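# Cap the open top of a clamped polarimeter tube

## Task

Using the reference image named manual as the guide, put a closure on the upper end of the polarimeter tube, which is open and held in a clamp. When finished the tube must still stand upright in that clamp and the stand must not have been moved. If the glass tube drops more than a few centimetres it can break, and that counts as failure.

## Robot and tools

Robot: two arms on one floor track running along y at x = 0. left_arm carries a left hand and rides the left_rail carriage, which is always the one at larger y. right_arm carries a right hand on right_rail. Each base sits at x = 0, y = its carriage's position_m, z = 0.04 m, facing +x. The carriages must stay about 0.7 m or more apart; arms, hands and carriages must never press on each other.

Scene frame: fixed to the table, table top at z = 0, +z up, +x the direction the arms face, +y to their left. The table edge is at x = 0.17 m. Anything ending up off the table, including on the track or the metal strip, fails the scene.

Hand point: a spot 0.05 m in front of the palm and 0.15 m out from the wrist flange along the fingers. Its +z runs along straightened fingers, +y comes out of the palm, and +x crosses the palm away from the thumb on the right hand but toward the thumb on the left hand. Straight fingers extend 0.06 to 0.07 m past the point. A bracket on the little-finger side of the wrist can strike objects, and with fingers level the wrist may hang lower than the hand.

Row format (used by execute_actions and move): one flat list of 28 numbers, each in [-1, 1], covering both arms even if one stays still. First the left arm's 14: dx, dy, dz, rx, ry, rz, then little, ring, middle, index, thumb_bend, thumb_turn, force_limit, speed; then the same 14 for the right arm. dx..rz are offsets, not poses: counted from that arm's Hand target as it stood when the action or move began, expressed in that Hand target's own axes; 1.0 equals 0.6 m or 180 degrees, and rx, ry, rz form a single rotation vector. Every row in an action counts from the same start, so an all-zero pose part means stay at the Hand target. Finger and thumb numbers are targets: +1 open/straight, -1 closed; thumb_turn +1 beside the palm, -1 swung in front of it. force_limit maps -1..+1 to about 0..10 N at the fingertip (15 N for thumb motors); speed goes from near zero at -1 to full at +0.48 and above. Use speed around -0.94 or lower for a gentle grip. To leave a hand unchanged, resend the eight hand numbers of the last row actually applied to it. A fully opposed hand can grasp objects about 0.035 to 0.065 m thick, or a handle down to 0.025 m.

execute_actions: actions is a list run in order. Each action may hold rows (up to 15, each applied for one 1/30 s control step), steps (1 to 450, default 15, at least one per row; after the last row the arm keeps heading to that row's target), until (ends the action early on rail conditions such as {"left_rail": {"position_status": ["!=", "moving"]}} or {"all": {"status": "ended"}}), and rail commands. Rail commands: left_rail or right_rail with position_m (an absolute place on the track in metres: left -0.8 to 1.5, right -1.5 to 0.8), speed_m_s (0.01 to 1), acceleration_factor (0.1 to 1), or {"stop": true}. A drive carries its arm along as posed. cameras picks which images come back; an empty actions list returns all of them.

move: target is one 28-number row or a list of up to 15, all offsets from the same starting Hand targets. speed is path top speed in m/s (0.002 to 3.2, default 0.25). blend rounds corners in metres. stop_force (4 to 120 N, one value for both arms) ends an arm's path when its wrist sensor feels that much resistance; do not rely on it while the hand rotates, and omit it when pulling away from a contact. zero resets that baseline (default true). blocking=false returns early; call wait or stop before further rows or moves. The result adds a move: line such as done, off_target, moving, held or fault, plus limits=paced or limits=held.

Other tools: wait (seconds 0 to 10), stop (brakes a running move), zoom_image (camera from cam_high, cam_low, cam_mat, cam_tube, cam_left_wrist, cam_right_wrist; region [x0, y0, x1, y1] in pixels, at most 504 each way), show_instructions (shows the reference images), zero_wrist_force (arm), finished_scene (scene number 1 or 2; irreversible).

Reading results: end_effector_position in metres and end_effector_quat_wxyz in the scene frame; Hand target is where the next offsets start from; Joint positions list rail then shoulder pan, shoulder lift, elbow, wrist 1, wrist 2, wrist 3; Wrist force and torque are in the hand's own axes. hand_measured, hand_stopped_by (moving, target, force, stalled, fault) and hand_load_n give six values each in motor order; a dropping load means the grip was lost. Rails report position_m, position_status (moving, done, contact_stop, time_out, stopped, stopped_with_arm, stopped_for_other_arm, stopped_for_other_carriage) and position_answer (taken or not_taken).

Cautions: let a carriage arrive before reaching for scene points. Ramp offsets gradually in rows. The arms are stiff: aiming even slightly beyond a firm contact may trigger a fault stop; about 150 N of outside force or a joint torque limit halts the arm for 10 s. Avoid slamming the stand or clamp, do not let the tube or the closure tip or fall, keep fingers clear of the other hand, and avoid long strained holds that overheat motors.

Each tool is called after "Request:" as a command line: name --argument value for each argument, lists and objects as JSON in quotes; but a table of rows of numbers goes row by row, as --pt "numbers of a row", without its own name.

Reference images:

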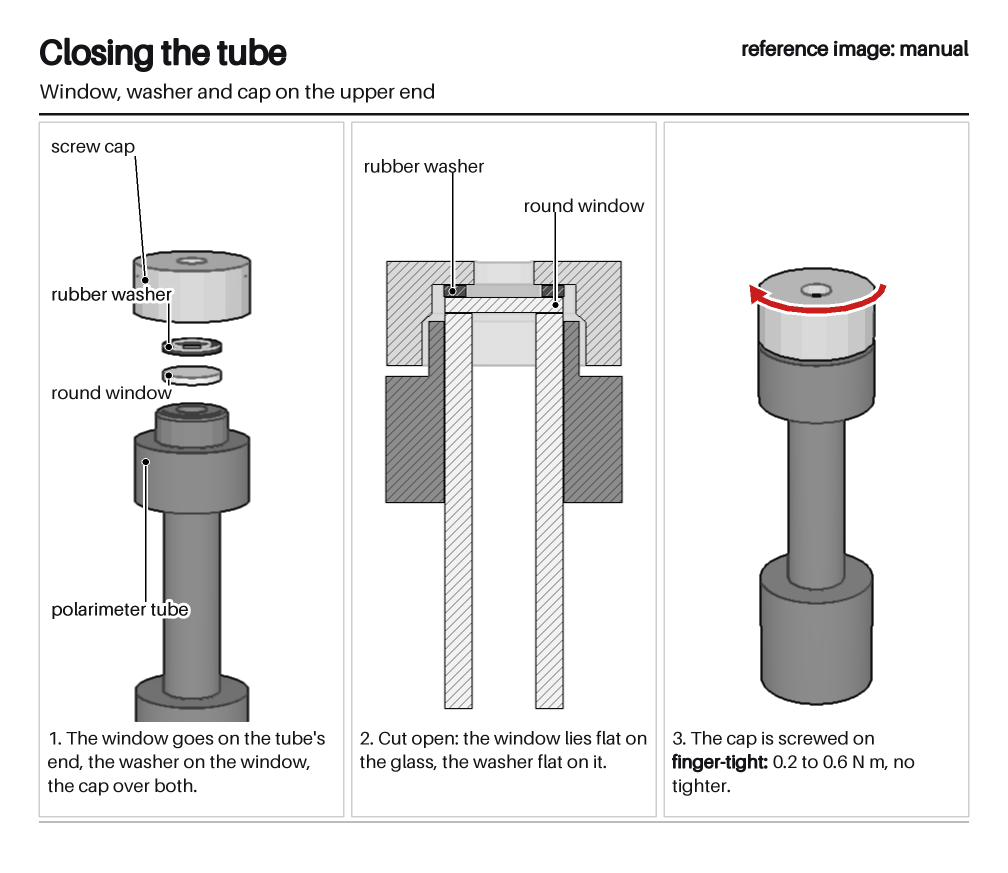

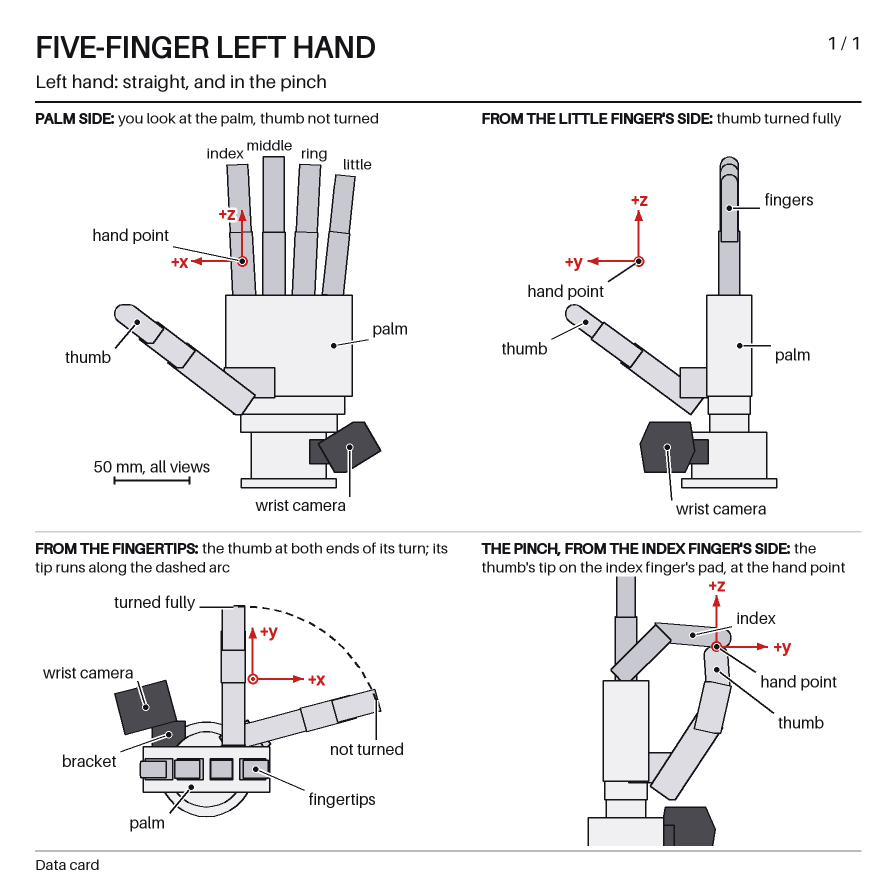

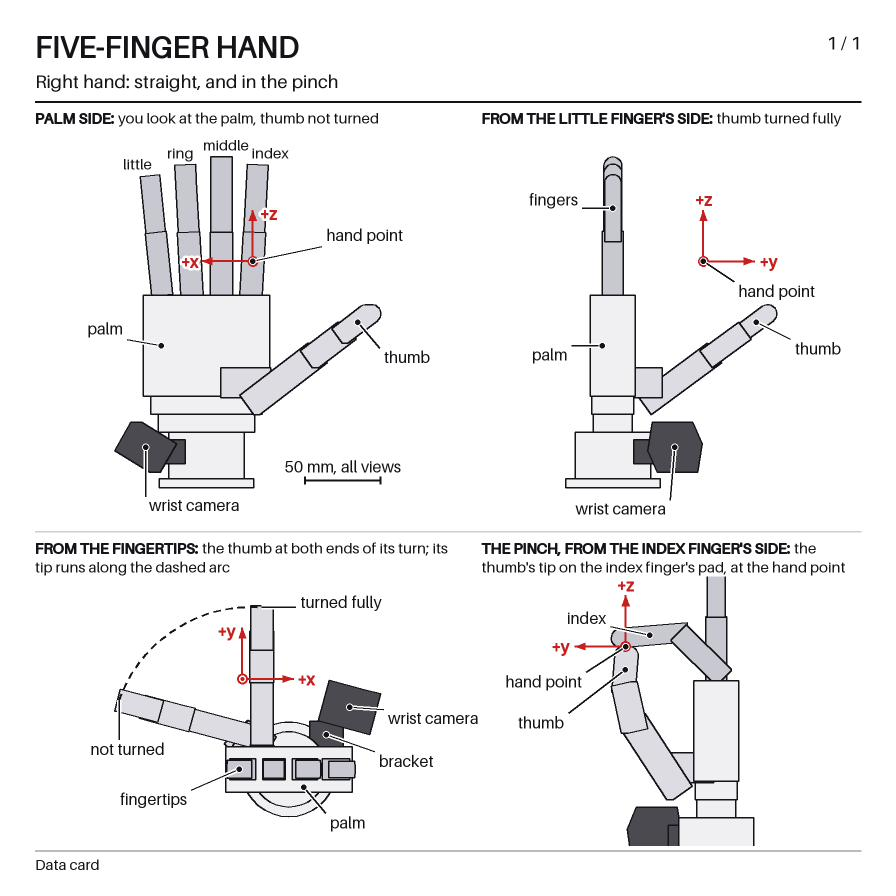

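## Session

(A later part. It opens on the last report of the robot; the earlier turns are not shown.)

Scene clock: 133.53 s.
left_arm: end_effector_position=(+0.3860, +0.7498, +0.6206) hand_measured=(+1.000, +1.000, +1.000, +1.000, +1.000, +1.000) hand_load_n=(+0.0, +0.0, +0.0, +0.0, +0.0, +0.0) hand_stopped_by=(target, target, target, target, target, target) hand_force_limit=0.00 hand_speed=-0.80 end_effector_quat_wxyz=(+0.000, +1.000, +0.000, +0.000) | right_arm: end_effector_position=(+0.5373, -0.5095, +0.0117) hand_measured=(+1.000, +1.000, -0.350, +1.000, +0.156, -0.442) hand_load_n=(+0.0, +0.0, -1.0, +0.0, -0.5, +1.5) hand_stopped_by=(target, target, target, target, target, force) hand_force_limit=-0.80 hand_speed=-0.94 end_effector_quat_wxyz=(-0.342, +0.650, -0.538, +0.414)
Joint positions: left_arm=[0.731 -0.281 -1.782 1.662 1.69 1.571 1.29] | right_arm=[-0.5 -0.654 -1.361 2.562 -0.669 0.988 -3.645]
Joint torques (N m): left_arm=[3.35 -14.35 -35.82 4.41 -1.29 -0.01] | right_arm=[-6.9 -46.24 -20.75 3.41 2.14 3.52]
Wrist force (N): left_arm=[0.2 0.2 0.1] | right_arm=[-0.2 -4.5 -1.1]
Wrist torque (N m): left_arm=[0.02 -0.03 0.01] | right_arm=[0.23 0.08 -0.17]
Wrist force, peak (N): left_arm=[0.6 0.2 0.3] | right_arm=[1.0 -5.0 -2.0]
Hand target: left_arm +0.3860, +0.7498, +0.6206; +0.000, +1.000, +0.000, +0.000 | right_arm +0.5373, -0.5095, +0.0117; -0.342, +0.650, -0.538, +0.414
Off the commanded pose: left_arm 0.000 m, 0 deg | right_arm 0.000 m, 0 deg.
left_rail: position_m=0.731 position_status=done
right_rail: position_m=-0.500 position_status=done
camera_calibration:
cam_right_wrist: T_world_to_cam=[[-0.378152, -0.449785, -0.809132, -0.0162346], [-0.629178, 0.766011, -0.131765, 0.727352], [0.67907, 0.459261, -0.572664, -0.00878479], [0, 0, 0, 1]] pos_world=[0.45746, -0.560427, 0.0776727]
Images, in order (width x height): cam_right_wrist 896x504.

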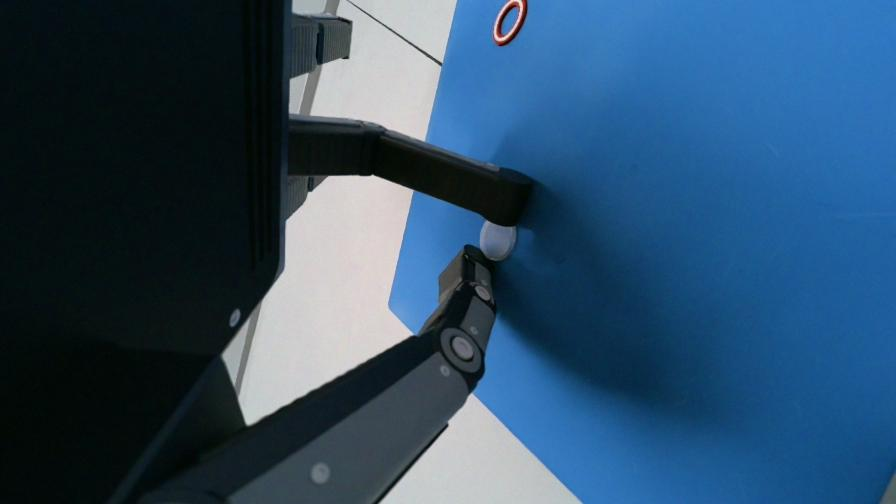

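Request:
move --target '[0,0,0,0,0,0,1,1,1,1,1,1,0,-0.8,0.0014,-0.0074,-0.0035,0,0,0,1,1,-0.35,1,0.155,-0.8,-0.8,-0.94]' --speed 0.01 --cameras '["cam_right_wrist"]'

Request:
zoom_image --camera "cam_right_wrist" --region '[420, 170, 560, 290]'

Scene clock: 134.80 s.
left_arm: end_effector_position=(+0.3860, +0.7498, +0.6206) hand_measured=(+1.000, +1.000, +1.000, +1.000, +1.000, +1.000) hand_load_n=(+0.0, +0.0, +0.0, +0.0, +0.0, +0.0) hand_stopped_by=(target, target, target, target, target, target) hand_force_limit=0.00 hand_speed=-0.80 end_effector_quat_wxyz=(+0.000, +1.000, +0.000, +0.000) | right_arm: end_effector_position=(+0.5373, -0.5095, +0.0166) hand_measured=(+1.000, +1.000, -0.350, +1.000, +0.156, -0.442) hand_load_n=(+0.0, +0.0, +0.0, +0.0, +0.5, +1.0) hand_stopped_by=(target, target, target, target, target, force) hand_force_limit=-0.80 hand_speed=-0.94 end_effector_quat_wxyz=(-0.342, +0.650, -0.538, +0.414)
Joint positions: left_arm=[0.731 -0.281 -1.782 1.662 1.69 1.571 1.29] | right_arm=[-0.5 -0.654 -1.374 2.561 -0.654 0.988 -3.645]
Joint torques (N m): left_arm=[1.43 -15.45 -36.09 4.49 -1.5 0.09] | right_arm=[7.58 -48.64 -24.01 3.42 2.41 3.39]
Wrist force (N): left_arm=[0.1 -0.1 0.0] | right_arm=[-0.1 0.4 0.7]
Wrist torque (N m): left_arm=[-0.03 -0.02 0.01] | right_arm=[0.24 0.06 -0.12]
Wrist force, peak (N): left_arm=[0.6 -0.1 0.3] | right_arm=[0.1 -4.5 -1.0]
Hand target: left_arm +0.3860, +0.7498, +0.6206; +0.000, +1.000, +0.000, +0.000 | right_arm +0.5373, -0.5095, +0.0167; -0.342, +0.650, -0.538, +0.414
Off the commanded pose: left_arm 0.000 m, 0 deg | right_arm 0.000 m, 0 deg.
left_rail: position_m=0.731 position_status=done
right_rail: position_m=-0.500 position_status=done
move: done
camera_calibration:
cam_right_wrist: T_world_to_cam=[[-0.378183, -0.449805, -0.809107, -0.0122688], [-0.629126, 0.766047, -0.131808, 0.727997], [0.679101, 0.459182, -0.572689, -0.00603487], [0, 0, 0, 1]] pos_world=[0.45746, -0.560427, 0.0825728]
Images, in order (width x height): cam_right_wrist 896x504.

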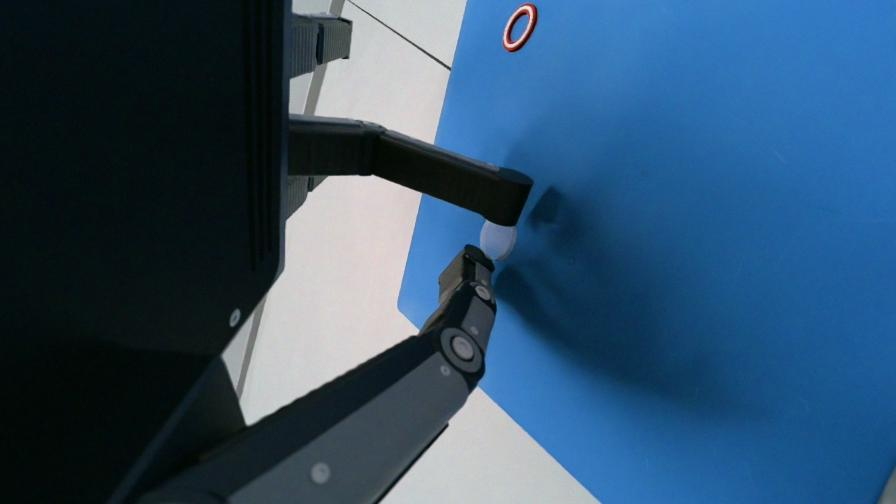

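Scaled by 3.600.

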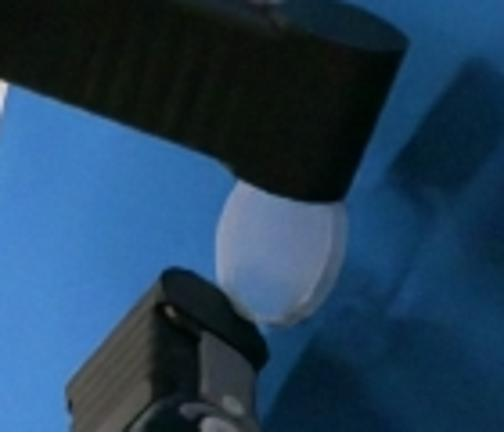

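Request:
move --pt "0 0 0 0 0 0 1 1 1 1 1 1 0 -0.8 0.0297 -0.1535 -0.0731 0 0 0 1 1 -0.35 1 0.155 -0.8 -0.8 -0.94" --pt "0 0 0 0 0 0 1 1 1 1 1 1 0 -0.8 -0.857 -0.5672 -0.1565 0.0862 -0.4453 -0.2122 1 1 -0.35 1 0.155 -0.8 -0.8 -0.94" --speed '[0.08, 0.25]' --cameras '["cam_right_wrist", "cam_tube"]'

Request:
zoom_image --camera "cam_right_wrist" --region '[420, 130, 620, 290]'

Scene clock: 142.17 s.
left_arm: end_effector_position=(+0.3860, +0.7498, +0.6206) hand_measured=(+1.000, +1.000, +1.000, +1.000, +1.000, +1.000) hand_load_n=(+0.0, +0.0, +0.0, +0.0, +0.0, +0.0) hand_stopped_by=(target, target, target, target, target, target) hand_force_limit=0.00 hand_speed=-0.80 end_effector_quat_wxyz=(+0.000, +1.000, +0.000, +0.000) | right_arm: end_effector_position=(+0.5536, +0.0596, +0.2713) hand_measured=(+1.000, +1.000, -0.350, +1.000, +0.156, -0.442) hand_load_n=(+0.0, +0.0, +0.0, +0.0, +0.5, +1.0) hand_stopped_by=(target, target, target, target, target, force) hand_force_limit=-0.80 hand_speed=-0.94 end_effector_quat_wxyz=(-0.535, +0.840, +0.081, +0.051)
Joint positions: left_arm=[0.731 -0.281 -1.782 1.662 1.69 1.571 1.29] | right_arm=[-0.5 0.279 -1.153 1.659 0.532 0.513 -4.308]
Joint torques (N m): left_arm=[2.92 -15 -36.31 4.56 -1.38 -0.16] | right_arm=[3.78 -48.71 -40.7 6.02 -3.86 -3.34]
Wrist force (N): left_arm=[0.3 0.1 0.0] | right_arm=[0.8 0.5 0.5]
Wrist torque (N m): left_arm=[0.01 -0.05 0.02] | right_arm=[0.28 -0.09 0.09]
Wrist force, peak (N): left_arm=[0.6 -0.1 0.3] | right_arm=[1.0 -0.3 1.6]
Hand target: left_arm +0.3860, +0.7498, +0.6206; +0.000, +1.000, +0.000, +0.000 | right_arm +0.5536, +0.0597, +0.2713; -0.535, +0.840, +0.081, +0.051
Off the commanded pose: left_arm 0.000 m, 0 deg | right_arm 0.000 m, 0 deg.
left_rail: position_m=0.731 position_status=done
right_rail: position_m=-0.500 position_status=done
move: done
camera_calibration:
cam_right_wrist: T_world_to_cam=[[0.451815, -0.376259, -0.808883, -0.00794237], [-0.764455, -0.630674, -0.133636, 0.494584], [-0.45986, 0.678734, -0.572581, 0.484829], [0, 0, 0, 1]] pos_world=[0.604629, -0.0201373, 0.337274]
Images, in order (width x height): cam_tube 896x504, cam_right_wrist 896x504.

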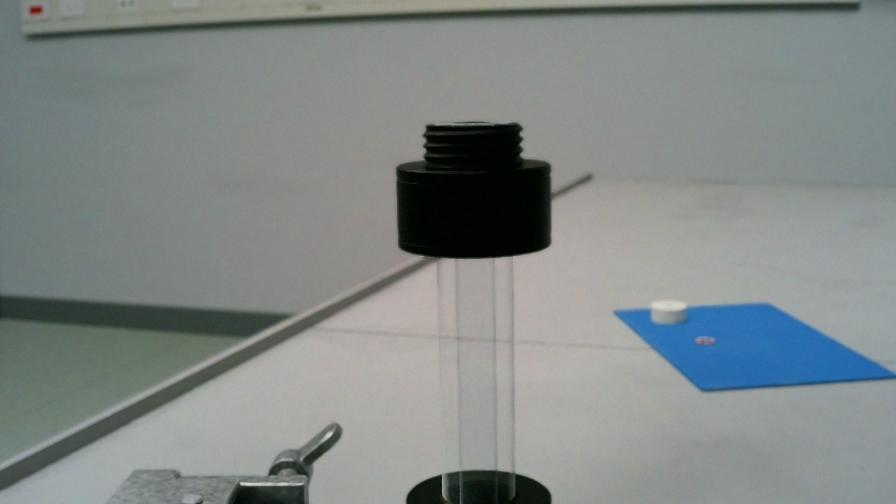

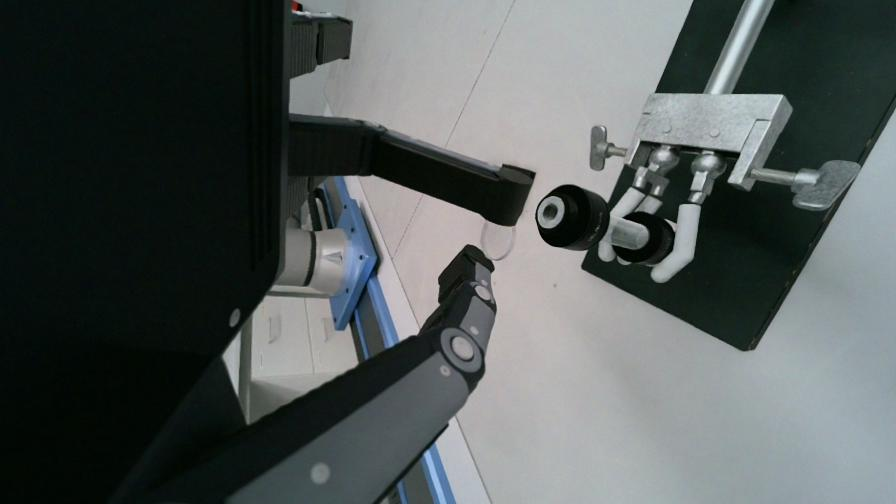

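Scaled by 2.520.

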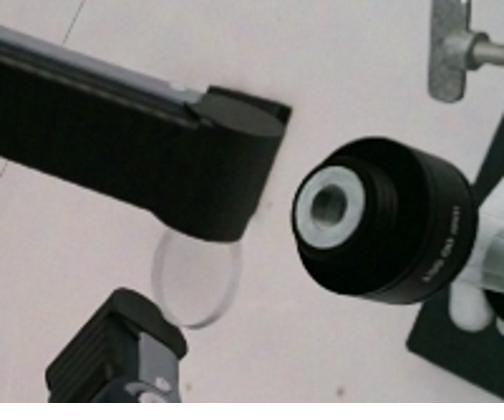

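Request:
move --target '[0,0,0,0,0,0,1,1,1,1,1,1,0,-0.8,-0.0015,0.0343,0.0693,0,0,0,1,1,-0.35,1,0.155,-0.8,-0.8,-0.94]' --speed 0.08 --cameras '["cam_right_wrist", "cam_tube", "cam_high"]'

Request:
zoom_image --camera "cam_right_wrist" --region '[420, 160, 600, 290]'

Request:
zoom_image --camera "cam_tube" --region '[350, 0, 600, 180]'

Scene clock: 144.03 s.
left_arm: end_effector_position=(+0.3860, +0.7498, +0.6206) hand_measured=(+1.000, +1.000, +1.000, +1.000, +1.000, +1.000) hand_load_n=(+0.0, +0.0, +0.0, +0.0, +0.0, +0.0) hand_stopped_by=(target, target, target, target, target, target) hand_force_limit=0.00 hand_speed=-0.80 end_effector_quat_wxyz=(+0.000, +1.000, +0.000, +0.000) | right_arm: end_effector_position=(+0.5566, +0.0887, +0.2354) hand_measured=(+1.000, +1.000, -0.350, +1.000, +0.156, -0.442) hand_load_n=(+0.0, +0.0, +0.0, -0.5, +0.0, +1.0) hand_stopped_by=(target, target, target, target, target, force) hand_force_limit=-0.80 hand_speed=-0.94 end_effector_quat_wxyz=(-0.535, +0.840, +0.081, +0.051)
Joint positions: left_arm=[0.731 -0.281 -1.782 1.662 1.69 1.571 1.29] | right_arm=[-0.5 0.32 -1.108 1.65 0.436 0.535 -4.24]
Joint torques (N m): left_arm=[0.39 -14.92 -36.29 4.63 -1.38 0.04] | right_arm=[4.38 -52.43 -40.32 -0.14 1.35 3.58]
Wrist force (N): left_arm=[0.1 0.0 0.1] | right_arm=[0.6 0.3 0.8]
Wrist torque (N m): left_arm=[-0.01 -0.02 0.01] | right_arm=[0.22 -0.06 -0.17]
Wrist force, peak (N): left_arm=[0.6 -0.3 0.1] | right_arm=[0.7 0.6 1.1]
Hand target: left_arm +0.3860, +0.7498, +0.6206; +0.000, +1.000, +0.000, +0.000 | right_arm +0.5566, +0.0888, +0.2353; -0.535, +0.840, +0.081, +0.051
Off the commanded pose: left_arm 0.000 m, 0 deg | right_arm 0.000 m, 0 deg.
left_rail: position_m=0.731 position_status=done
right_rail: position_m=-0.500 position_status=done
move: done
camera_calibration:
cam_right_wrist: T_world_to_cam=[[0.45191, -0.37625, -0.808834, -0.0274975], [-0.764283, -0.630903, -0.133538, 0.510238], [-0.460053, 0.678526, -0.572673, 0.446116], [0, 0, 0, 1]] pos_world=[0.607629, 0.00886336, 0.301374]
Images, in order (width x height): cam_high 896x504, cam_tube 896x504, cam_right_wrist 896x504.

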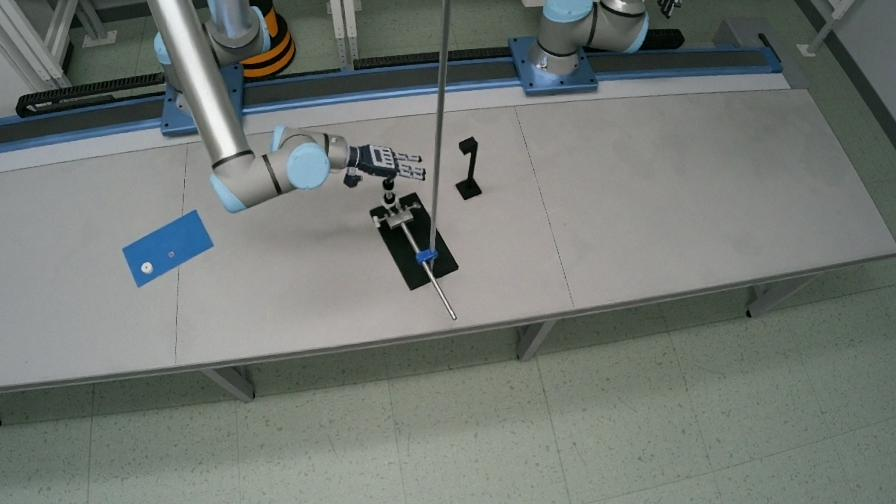

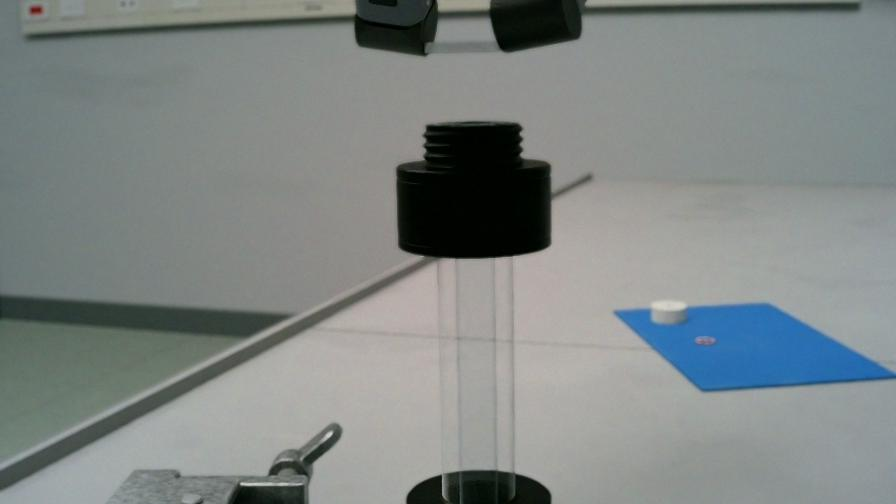

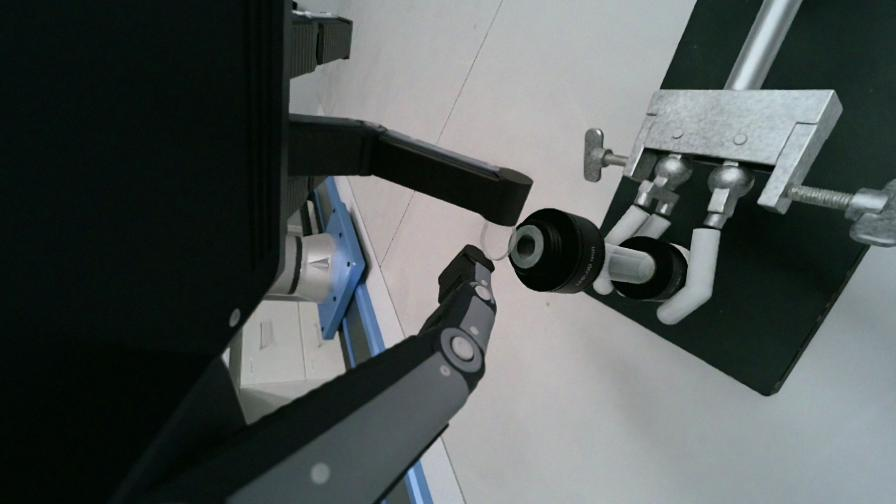

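Scaled by 2.800.

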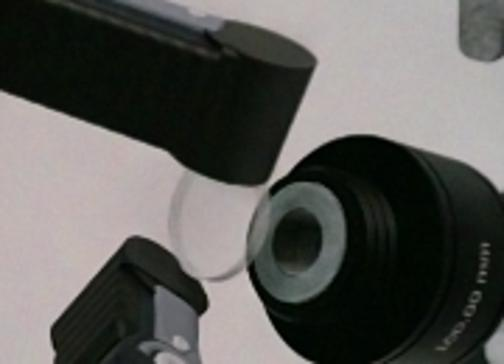

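Scaled by 2.016.

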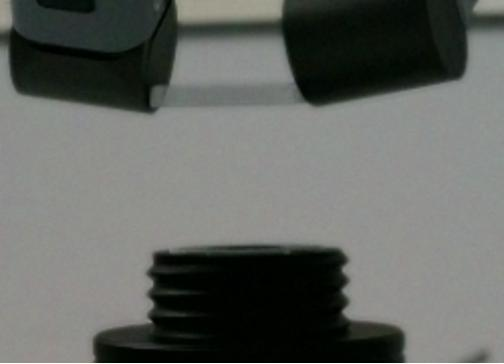

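Request:
move --target '[0,0,0,0,0,0,1,1,1,1,1,1,0,-0.8,-0.0056,0.0142,0.0094,0,0,0,1,1,-0.35,1,0.155,-0.8,-0.8,-0.94]' --speed 0.04 --cameras '["cam_right_wrist", "cam_tube"]'

Request:
zoom_image --camera "cam_right_wrist" --region '[440, 180, 580, 300]'

Request:
zoom_image --camera "cam_tube" --region '[380, 60, 580, 180]'

Scene clock: 146.67 s.
left_arm: end_effector_position=(+0.3860, +0.7498, +0.6206) hand_measured=(+1.000, +1.000, +1.000, +1.000, +1.000, +1.000) hand_load_n=(+0.0, +0.0, +0.0, +0.0, +0.0, +0.0) hand_stopped_by=(target, target, target, target, target, target) hand_force_limit=0.00 hand_speed=-0.80 end_effector_quat_wxyz=(+0.000, +1.000, +0.000, +0.000) | right_arm: end_effector_position=(+0.5550, +0.0900, +0.2249) hand_measured=(+1.000, +1.000, -0.350, +1.000, +0.156, -0.442) hand_load_n=(+0.0, +0.0, +0.0, +0.0, +0.5, +1.0) hand_stopped_by=(target, target, target, target, target, force) hand_force_limit=-0.80 hand_speed=-0.94 end_effector_quat_wxyz=(-0.535, +0.840, +0.081, +0.051)
Joint positions: left_arm=[0.731 -0.281 -1.782 1.662 1.69 1.571 1.29] | right_arm=[-0.5 0.322 -1.101 1.659 0.416 0.536 -4.235]
Joint torques (N m): left_arm=[4.01 -14 -36.27 4.91 -1.09 -0.24] | right_arm=[8.13 -50.72 -24.22 -1.02 1.34 3.82]
Wrist force (N): left_arm=[0.2 0.2 0.4] | right_arm=[0.6 0.2 0.6]
Wrist torque (N m): left_arm=[0.00 -0.02 0.01] | right_arm=[0.21 -0.06 -0.16]
Wrist force, peak (N): left_arm=[0.4 -0.2 0.5] | right_arm=[1.0 0.4 0.7]
Hand target: left_arm +0.3860, +0.7498, +0.6206; +0.000, +1.000, +0.000, +0.000 | right_arm +0.5550, +0.0901, +0.2247; -0.535, +0.840, +0.081, +0.051
Off the commanded pose: left_arm 0.000 m, 0 deg | right_arm 0.000 m, 0 deg.
left_rail: position_m=0.731 position_status=done
right_rail: position_m=-0.500 position_status=done
move: done
camera_calibration:
cam_right_wrist: T_world_to_cam=[[0.451892, -0.376226, -0.808856, -0.034724], [-0.764313, -0.63086, -0.133573, 0.508524], [-0.460021, 0.678579, -0.572635, 0.438386], [0, 0, 0, 1]] pos_world=[0.606029, 0.0102632, 0.290874]
Images, in order (width x height): cam_tube 896x504, cam_right_wrist 896x504.

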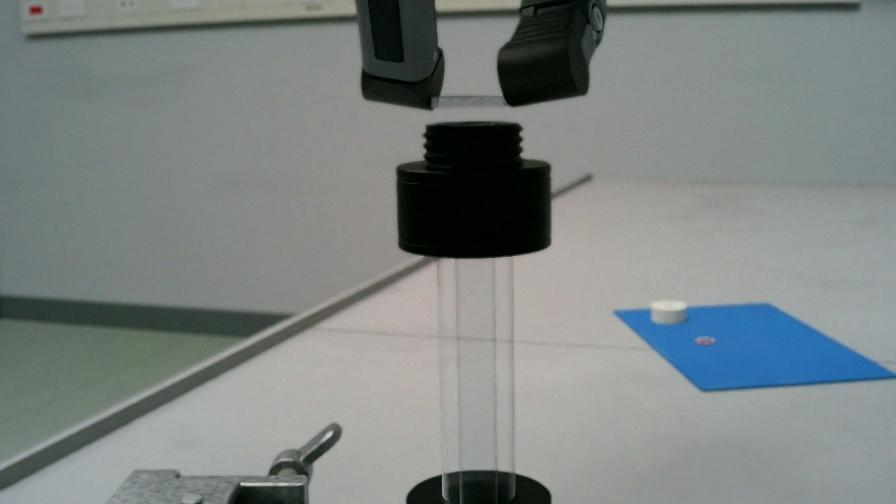

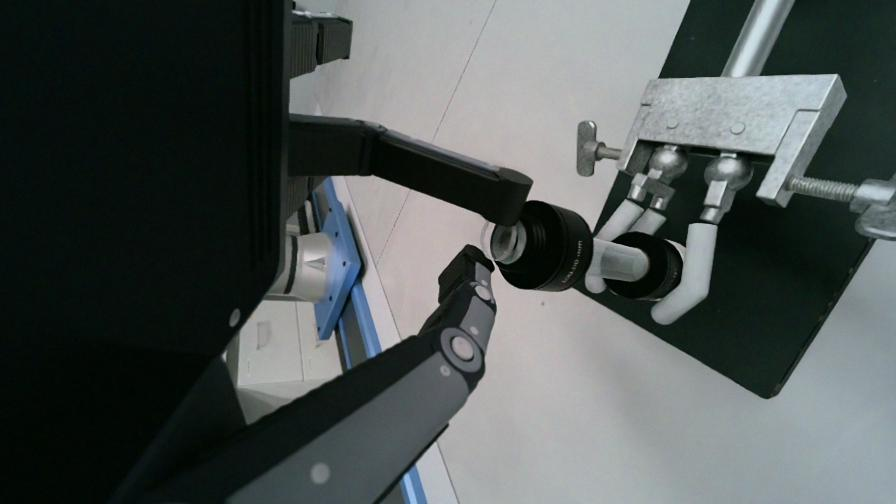

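Scaled by 3.600.

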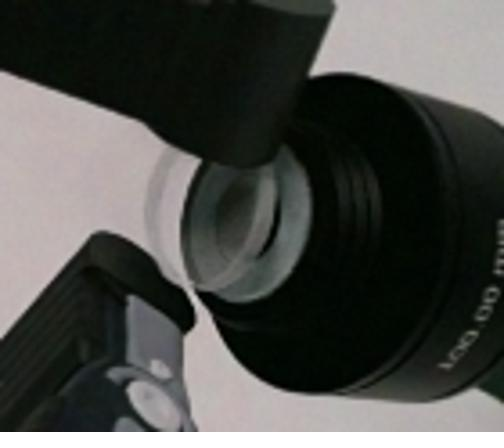

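Scaled by 2.520.

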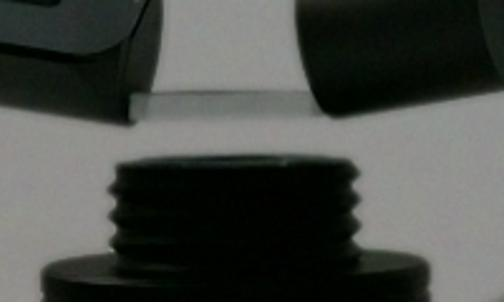

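Request:
zoom_image --camera "cam_right_wrist" --region '[470, 210, 540, 270]'

Scaled by 7.200.

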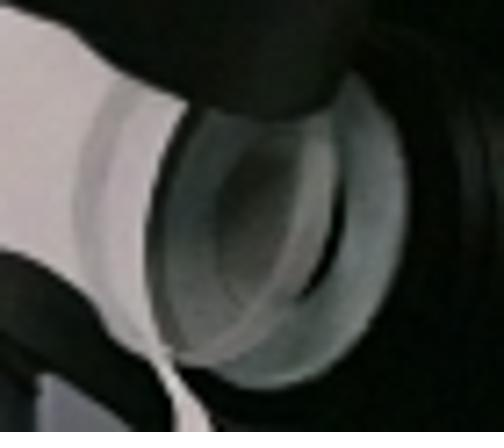

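Request:
move --target '[0,0,0,0,0,0,1,1,1,1,1,1,0,-0.8,-0.0013,0.0041,0.002,0,0,0,1,1,-0.35,1,0.155,-0.8,-0.8,-0.94]' --speed 0.02 --cameras '["cam_right_wrist", "cam_tube"]'

Request:
zoom_image --camera "cam_right_wrist" --region '[470, 210, 540, 270]'

Request:
zoom_image --camera "cam_tube" --region '[420, 80, 540, 150]'

Scene clock: 150.07 s.
left_arm: end_effector_position=(+0.3860, +0.7498, +0.6206) hand_measured=(+1.000, +1.000, +1.000, +1.000, +1.000, +1.000) hand_load_n=(+0.0, +0.5, +0.0, +0.0, +0.0, +0.0) hand_stopped_by=(target, target, target, target, target, target) hand_force_limit=0.00 hand_speed=-0.80 end_effector_quat_wxyz=(+0.000, +1.000, +0.000, +0.000) | right_arm: end_effector_position=(+0.5547, +0.0901, +0.2221) hand_measured=(+1.000, +1.000, -0.350, +1.000, +0.156, -0.442) hand_load_n=(+0.0, +0.0, -0.5, +0.0, +0.5, +1.0) hand_stopped_by=(target, target, target, target, target, force) hand_force_limit=-0.80 hand_speed=-0.94 end_effector_quat_wxyz=(-0.535, +0.840, +0.081, +0.051)
Joint positions: left_arm=[0.731 -0.281 -1.782 1.662 1.69 1.571 1.29] | right_arm=[-0.5 0.323 -1.098 1.662 0.411 0.536 -4.235]
Joint torques (N m): left_arm=[-0.53 -13.14 -35.6 4.59 -1.45 -0.28] | right_arm=[5.33 -52.26 -24.66 -0.28 1.17 3.62]
Wrist force (N): left_arm=[0.2 0.2 0.2] | right_arm=[1.0 -1.1 0.1]
Wrist torque (N m): left_arm=[0.02 -0.03 0.01] | right_arm=[0.19 -0.05 -0.19]
Wrist force, peak (N): left_arm=[0.6 0.4 -0.2] | right_arm=[1.0 -1.1 0.1]
Hand target: left_arm +0.3860, +0.7498, +0.6206; +0.000, +1.000, +0.000, +0.000 | right_arm +0.5547, +0.0901, +0.2219; -0.535, +0.840, +0.081, +0.051
Off the commanded pose: left_arm 0.000 m, 0 deg | right_arm 0.000 m, 0 deg.
left_rail: position_m=0.731 position_status=done
right_rail: position_m=-0.500 position_status=done
move: done
camera_calibration:
cam_right_wrist: T_world_to_cam=[[0.451912, -0.376257, -0.80883, -0.036872], [-0.764348, -0.630808, -0.133616, 0.507953], [-0.459943, 0.678611, -0.572661, 0.436605], [0, 0, 0, 1]] pos_world=[0.605729, 0.0102631, 0.288074]
Images, in order (width x height): cam_tube 896x504, cam_right_wrist 896x504.

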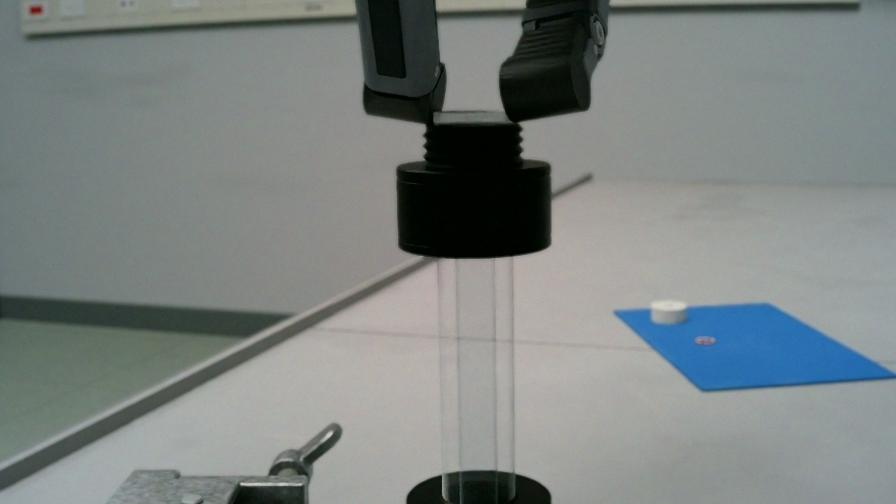

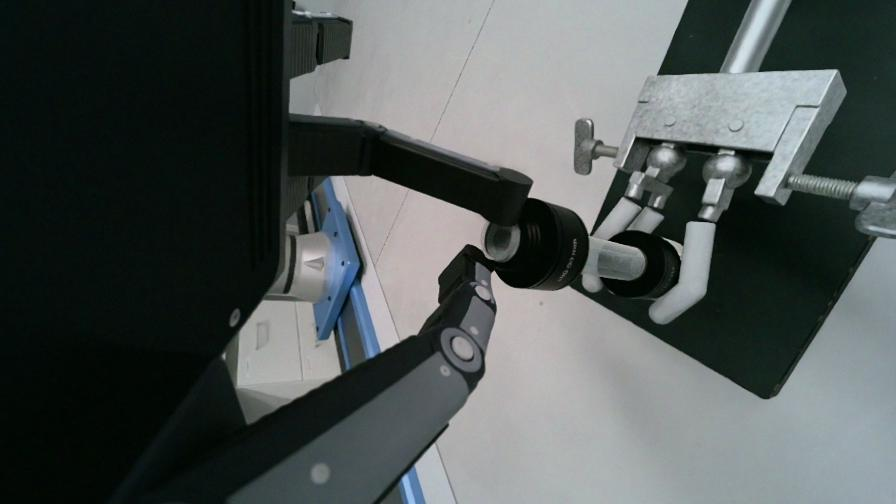

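Scaled by 7.200.

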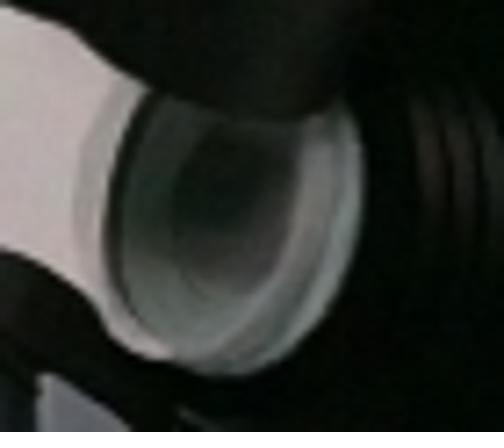

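Scaled by 4.200.

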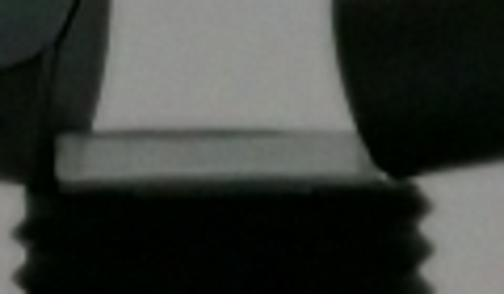

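Request:
zoom_image --camera "cam_tube" --region '[424, 100, 474, 135]'

Request:
zoom_image --camera "cam_tube" --region '[474, 100, 524, 135]'

Scaled by 10.080.

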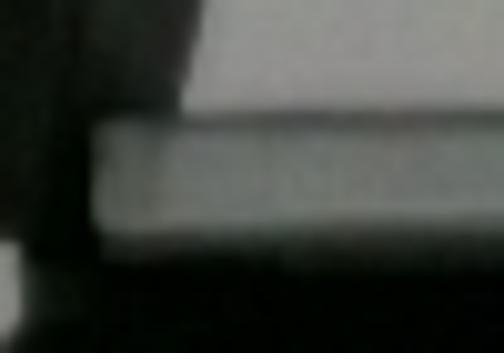

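Scaled by 10.080.

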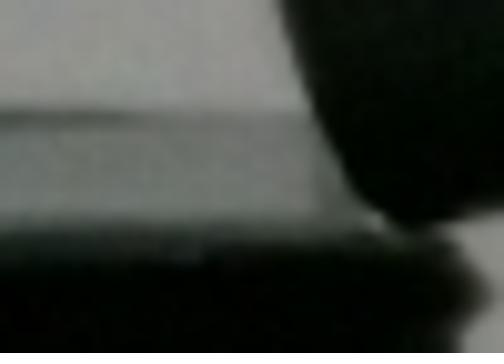

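Request:
execute_actions --actions '[{"rows": [[0,0,0,0,0,0,1,1,1,1,1,1,0,-0.8,0,0,0,0,0,0,1,1,-0.35,1,0.155,-0.4,-0.8,-0.95]], "steps": 25}]' --cameras '["cam_right_wrist", "cam_tube"]'

Request:
zoom_image --camera "cam_right_wrist" --region '[470, 210, 540, 270]'

Request:
zoom_image --camera "cam_tube" --region '[420, 80, 540, 150]'

Scene clock: 152.50 s.
left_arm: end_effector_position=(+0.3860, +0.7498, +0.6206) hand_measured=(+1.000, +1.000, +1.000, +1.000, +1.000, +1.000) hand_load_n=(+0.0, +0.0, +0.0, +0.0, +0.0, +0.0) hand_stopped_by=(target, target, target, target, target, target) hand_force_limit=0.00 hand_speed=-0.80 end_effector_quat_wxyz=(+0.000, +1.000, +0.000, +0.000) | right_arm: end_effector_position=(+0.5547, +0.0901, +0.2219) hand_measured=(+1.000, +1.000, -0.350, +1.000, +0.156, -0.400) hand_load_n=(+0.0, +0.0, -0.5, +0.0, +0.0, +0.0) hand_stopped_by=(target, target, target, target, target, target) hand_force_limit=-0.80 hand_speed=-0.95 end_effector_quat_wxyz=(-0.535, +0.840, +0.081, +0.051)
Joint positions: left_arm=[0.731 -0.281 -1.782 1.662 1.69 1.571 1.29] | right_arm=[-0.5 0.323 -1.098 1.662 0.41 0.536 -4.235]
Joint torques (N m): left_arm=[1.89 -12.59 -36.1 4.63 -1.28 0.13] | right_arm=[6.47 -48.59 -25.3 0.57 1.14 3.49]
Wrist force (N): left_arm=[0.2 0.3 -0.1] | right_arm=[1.1 -2.0 -0.1]
Wrist torque (N m): left_arm=[0.05 -0.03 0.00] | right_arm=[0.23 -0.02 -0.21]
Wrist force, peak (N): left_arm=[0.3 0.3 0.6] | right_arm=[1.3 -2.6 -0.4]
Hand target: left_arm +0.3860, +0.7498, +0.6206; +0.000, +1.000, +0.000, +0.000 | right_arm +0.5547, +0.0901, +0.2219; -0.535, +0.840, +0.081, +0.051
Off the commanded pose: left_arm 0.000 m, 0 deg | right_arm 0.000 m, 0 deg.
left_rail: position_m=0.731 position_status=done
right_rail: position_m=-0.500 position_status=done
camera_calibration:
cam_right_wrist: T_world_to_cam=[[0.451912, -0.376257, -0.80883, -0.0369886], [-0.764348, -0.630808, -0.133616, 0.50785], [-0.459943, 0.678611, -0.572661, 0.436444], [0, 0, 0, 1]] pos_world=[0.605629, 0.0102631, 0.287874]
Images, in order (width x height): cam_tube 896x504, cam_right_wrist 896x504.

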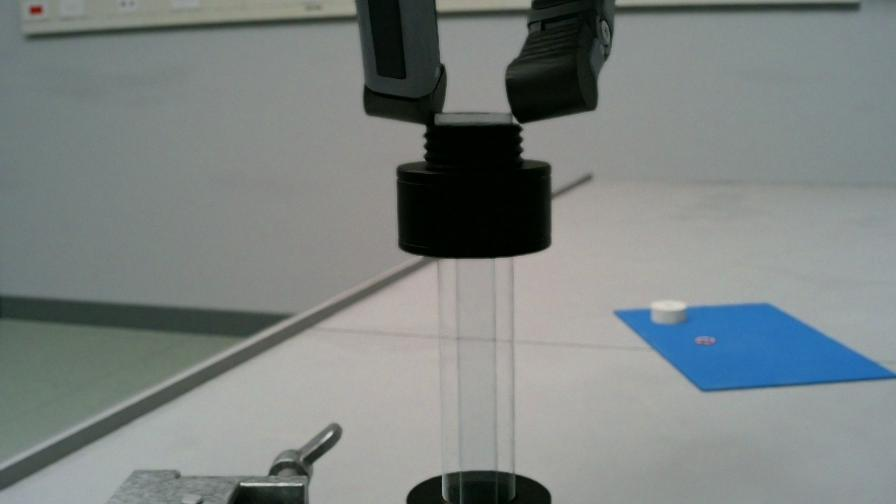

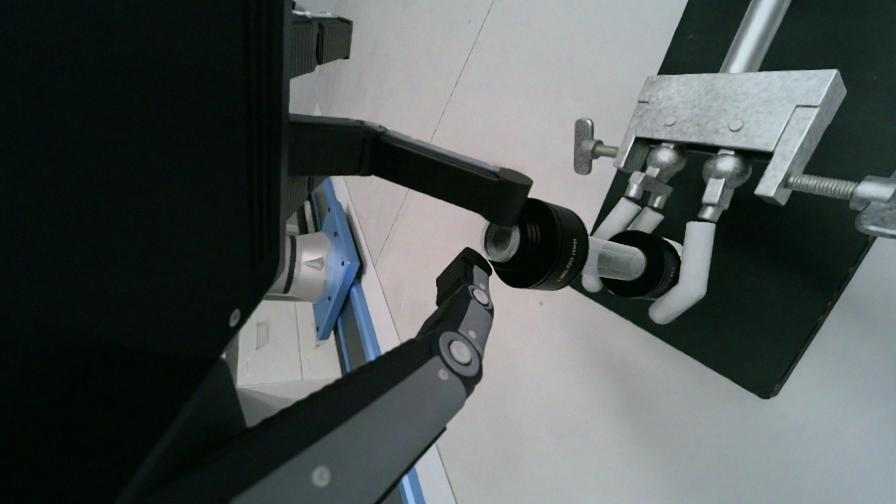

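Scaled by 7.200.

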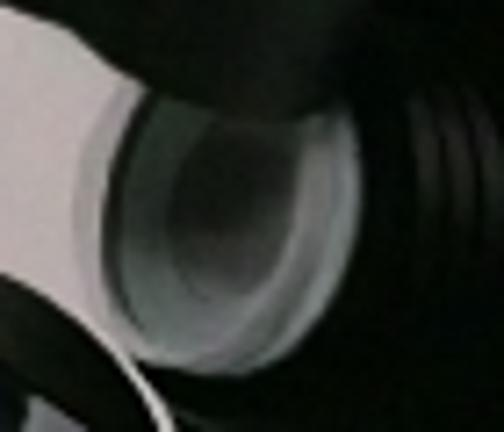

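Scaled by 4.200.

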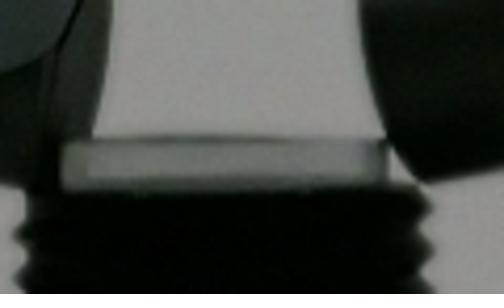

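Request:
move --pt "0 0 0 0 0 0 1 1 1 1 1 1 0 -0.8 0 0 0 0 0 0 1 1 -0.35 1 0.155 -0.22 -0.6 -0.6" --pt "0 0 0 0 0 0 1 1 1 1 1 1 0 -0.8 0.0057 0.0011 0 0 0 0 1 1 -0.35 1 0.155 -0.22 -0.6 -0.6" --pt "0 0 0 0 0 0 1 1 1 1 1 1 0 -0.8 0.0075 -0.0085 -0.0045 0 0 0 1 1 -0.35 1 0.155 -0.22 -0.6 -0.6" --pt "0 0 0 0 0 0 1 1 1 1 1 1 0 -0.8 0.0172 -0.0584 -0.0283 0 0 0 1 1 -0.35 1 0.155 -0.22 -0.6 -0.6" --speed '[0.02, 0.01, 0.02, 0.06]' --cameras '["cam_right_wrist", "cam_tube"]'

Request:
zoom_image --camera "cam_right_wrist" --region '[440, 180, 640, 320]'

Request:
zoom_image --camera "cam_tube" --region '[420, 80, 540, 150]'

Scene clock: 155.67 s.
left_arm: end_effector_position=(+0.3860, +0.7498, +0.6206) hand_measured=(+1.000, +1.000, +1.000, +1.000, +1.000, +1.000) hand_load_n=(+0.0, +0.0, +0.0, +0.0, +0.0, +0.0) hand_stopped_by=(target, target, target, target, target, target) hand_force_limit=0.00 hand_speed=-0.80 end_effector_quat_wxyz=(+0.000, +1.000, +0.000, +0.000) | right_arm: end_effector_position=(+0.5581, +0.0900, +0.2618) hand_measured=(+1.000, +1.000, -0.350, +1.000, +0.156, -0.220) hand_load_n=(+0.0, -0.5, +0.0, +0.0, +0.0, +0.0) hand_stopped_by=(target, target, target, target, target, target) hand_force_limit=-0.60 hand_speed=-0.60 end_effector_quat_wxyz=(-0.535, +0.840, +0.081, +0.051)
Joint positions: left_arm=[0.731 -0.281 -1.782 1.662 1.69 1.571 1.29] | right_arm=[-0.5 0.321 -1.127 1.625 0.478 0.535 -4.237]
Joint torques (N m): left_arm=[0 -13.84 -37 4.75 -1.18 -0.06] | right_arm=[-16.64 -87.82 -39.31 5.59 -4.09 -3.02]
Wrist force (N): left_arm=[0.4 0.0 0.3] | right_arm=[1.1 0.4 0.5]
Wrist torque (N m): left_arm=[-0.01 -0.05 0.02] | right_arm=[0.25 -0.13 0.10]
Wrist force, peak (N): left_arm=[0.6 -0.2 0.3] | right_arm=[0.8 -2.9 -0.7]
Hand target: left_arm +0.3860, +0.7498, +0.6206; +0.000, +1.000, +0.000, +0.000 | right_arm +0.5581, +0.0900, +0.2620; -0.535, +0.840, +0.081, +0.051
Off the commanded pose: left_arm 0.000 m, 0 deg | right_arm 0.000 m, 0 deg.
left_rail: position_m=0.731 position_status=done
right_rail: position_m=-0.500 position_status=done
move: done
camera_calibration:
cam_right_wrist: T_world_to_cam=[[0.45173, -0.376274, -0.808924, -0.00615669], [-0.764392, -0.630791, -0.133447, 0.515828], [-0.460049, 0.678617, -0.572568, 0.460937], [0, 0, 0, 1]] pos_world=[0.609129, 0.0102631, 0.327773]
Images, in order (width x height): cam_tube 896x504, cam_right_wrist 896x504.

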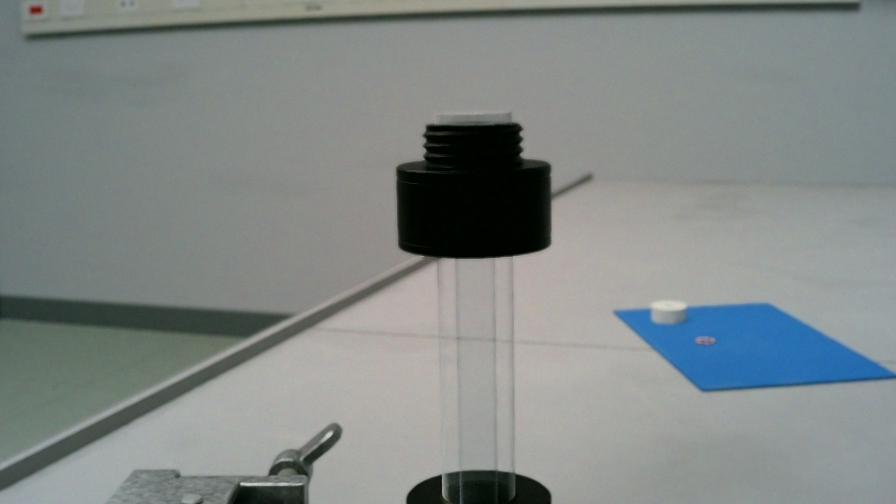

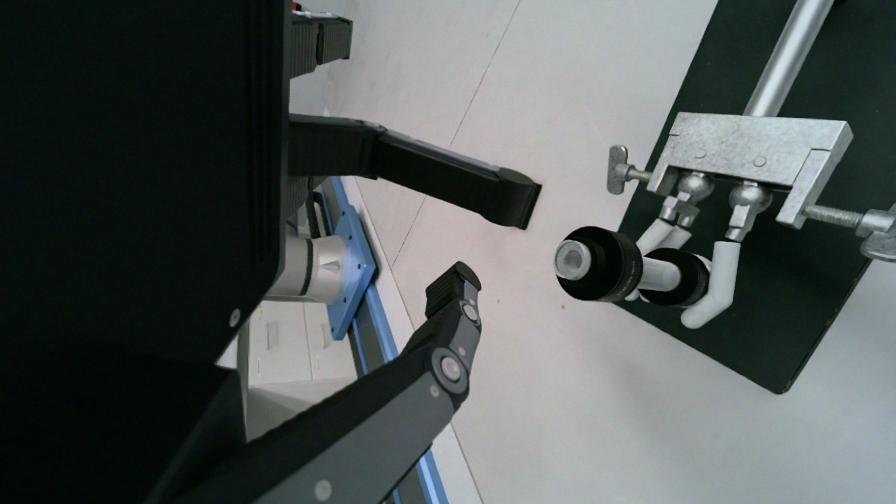

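Scaled by 2.520.

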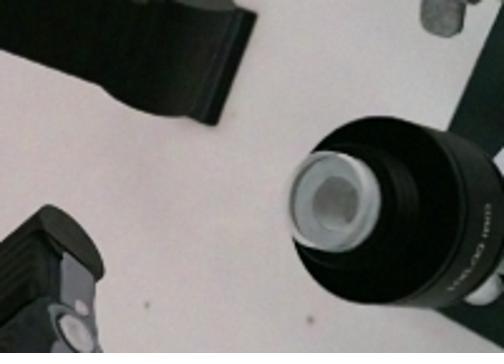

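Scaled by 4.200.

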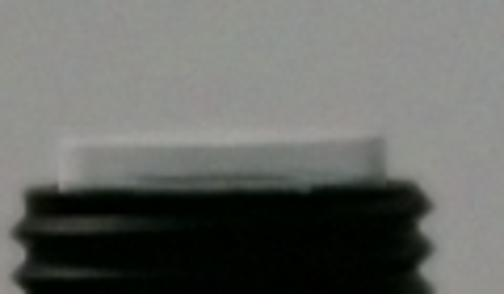

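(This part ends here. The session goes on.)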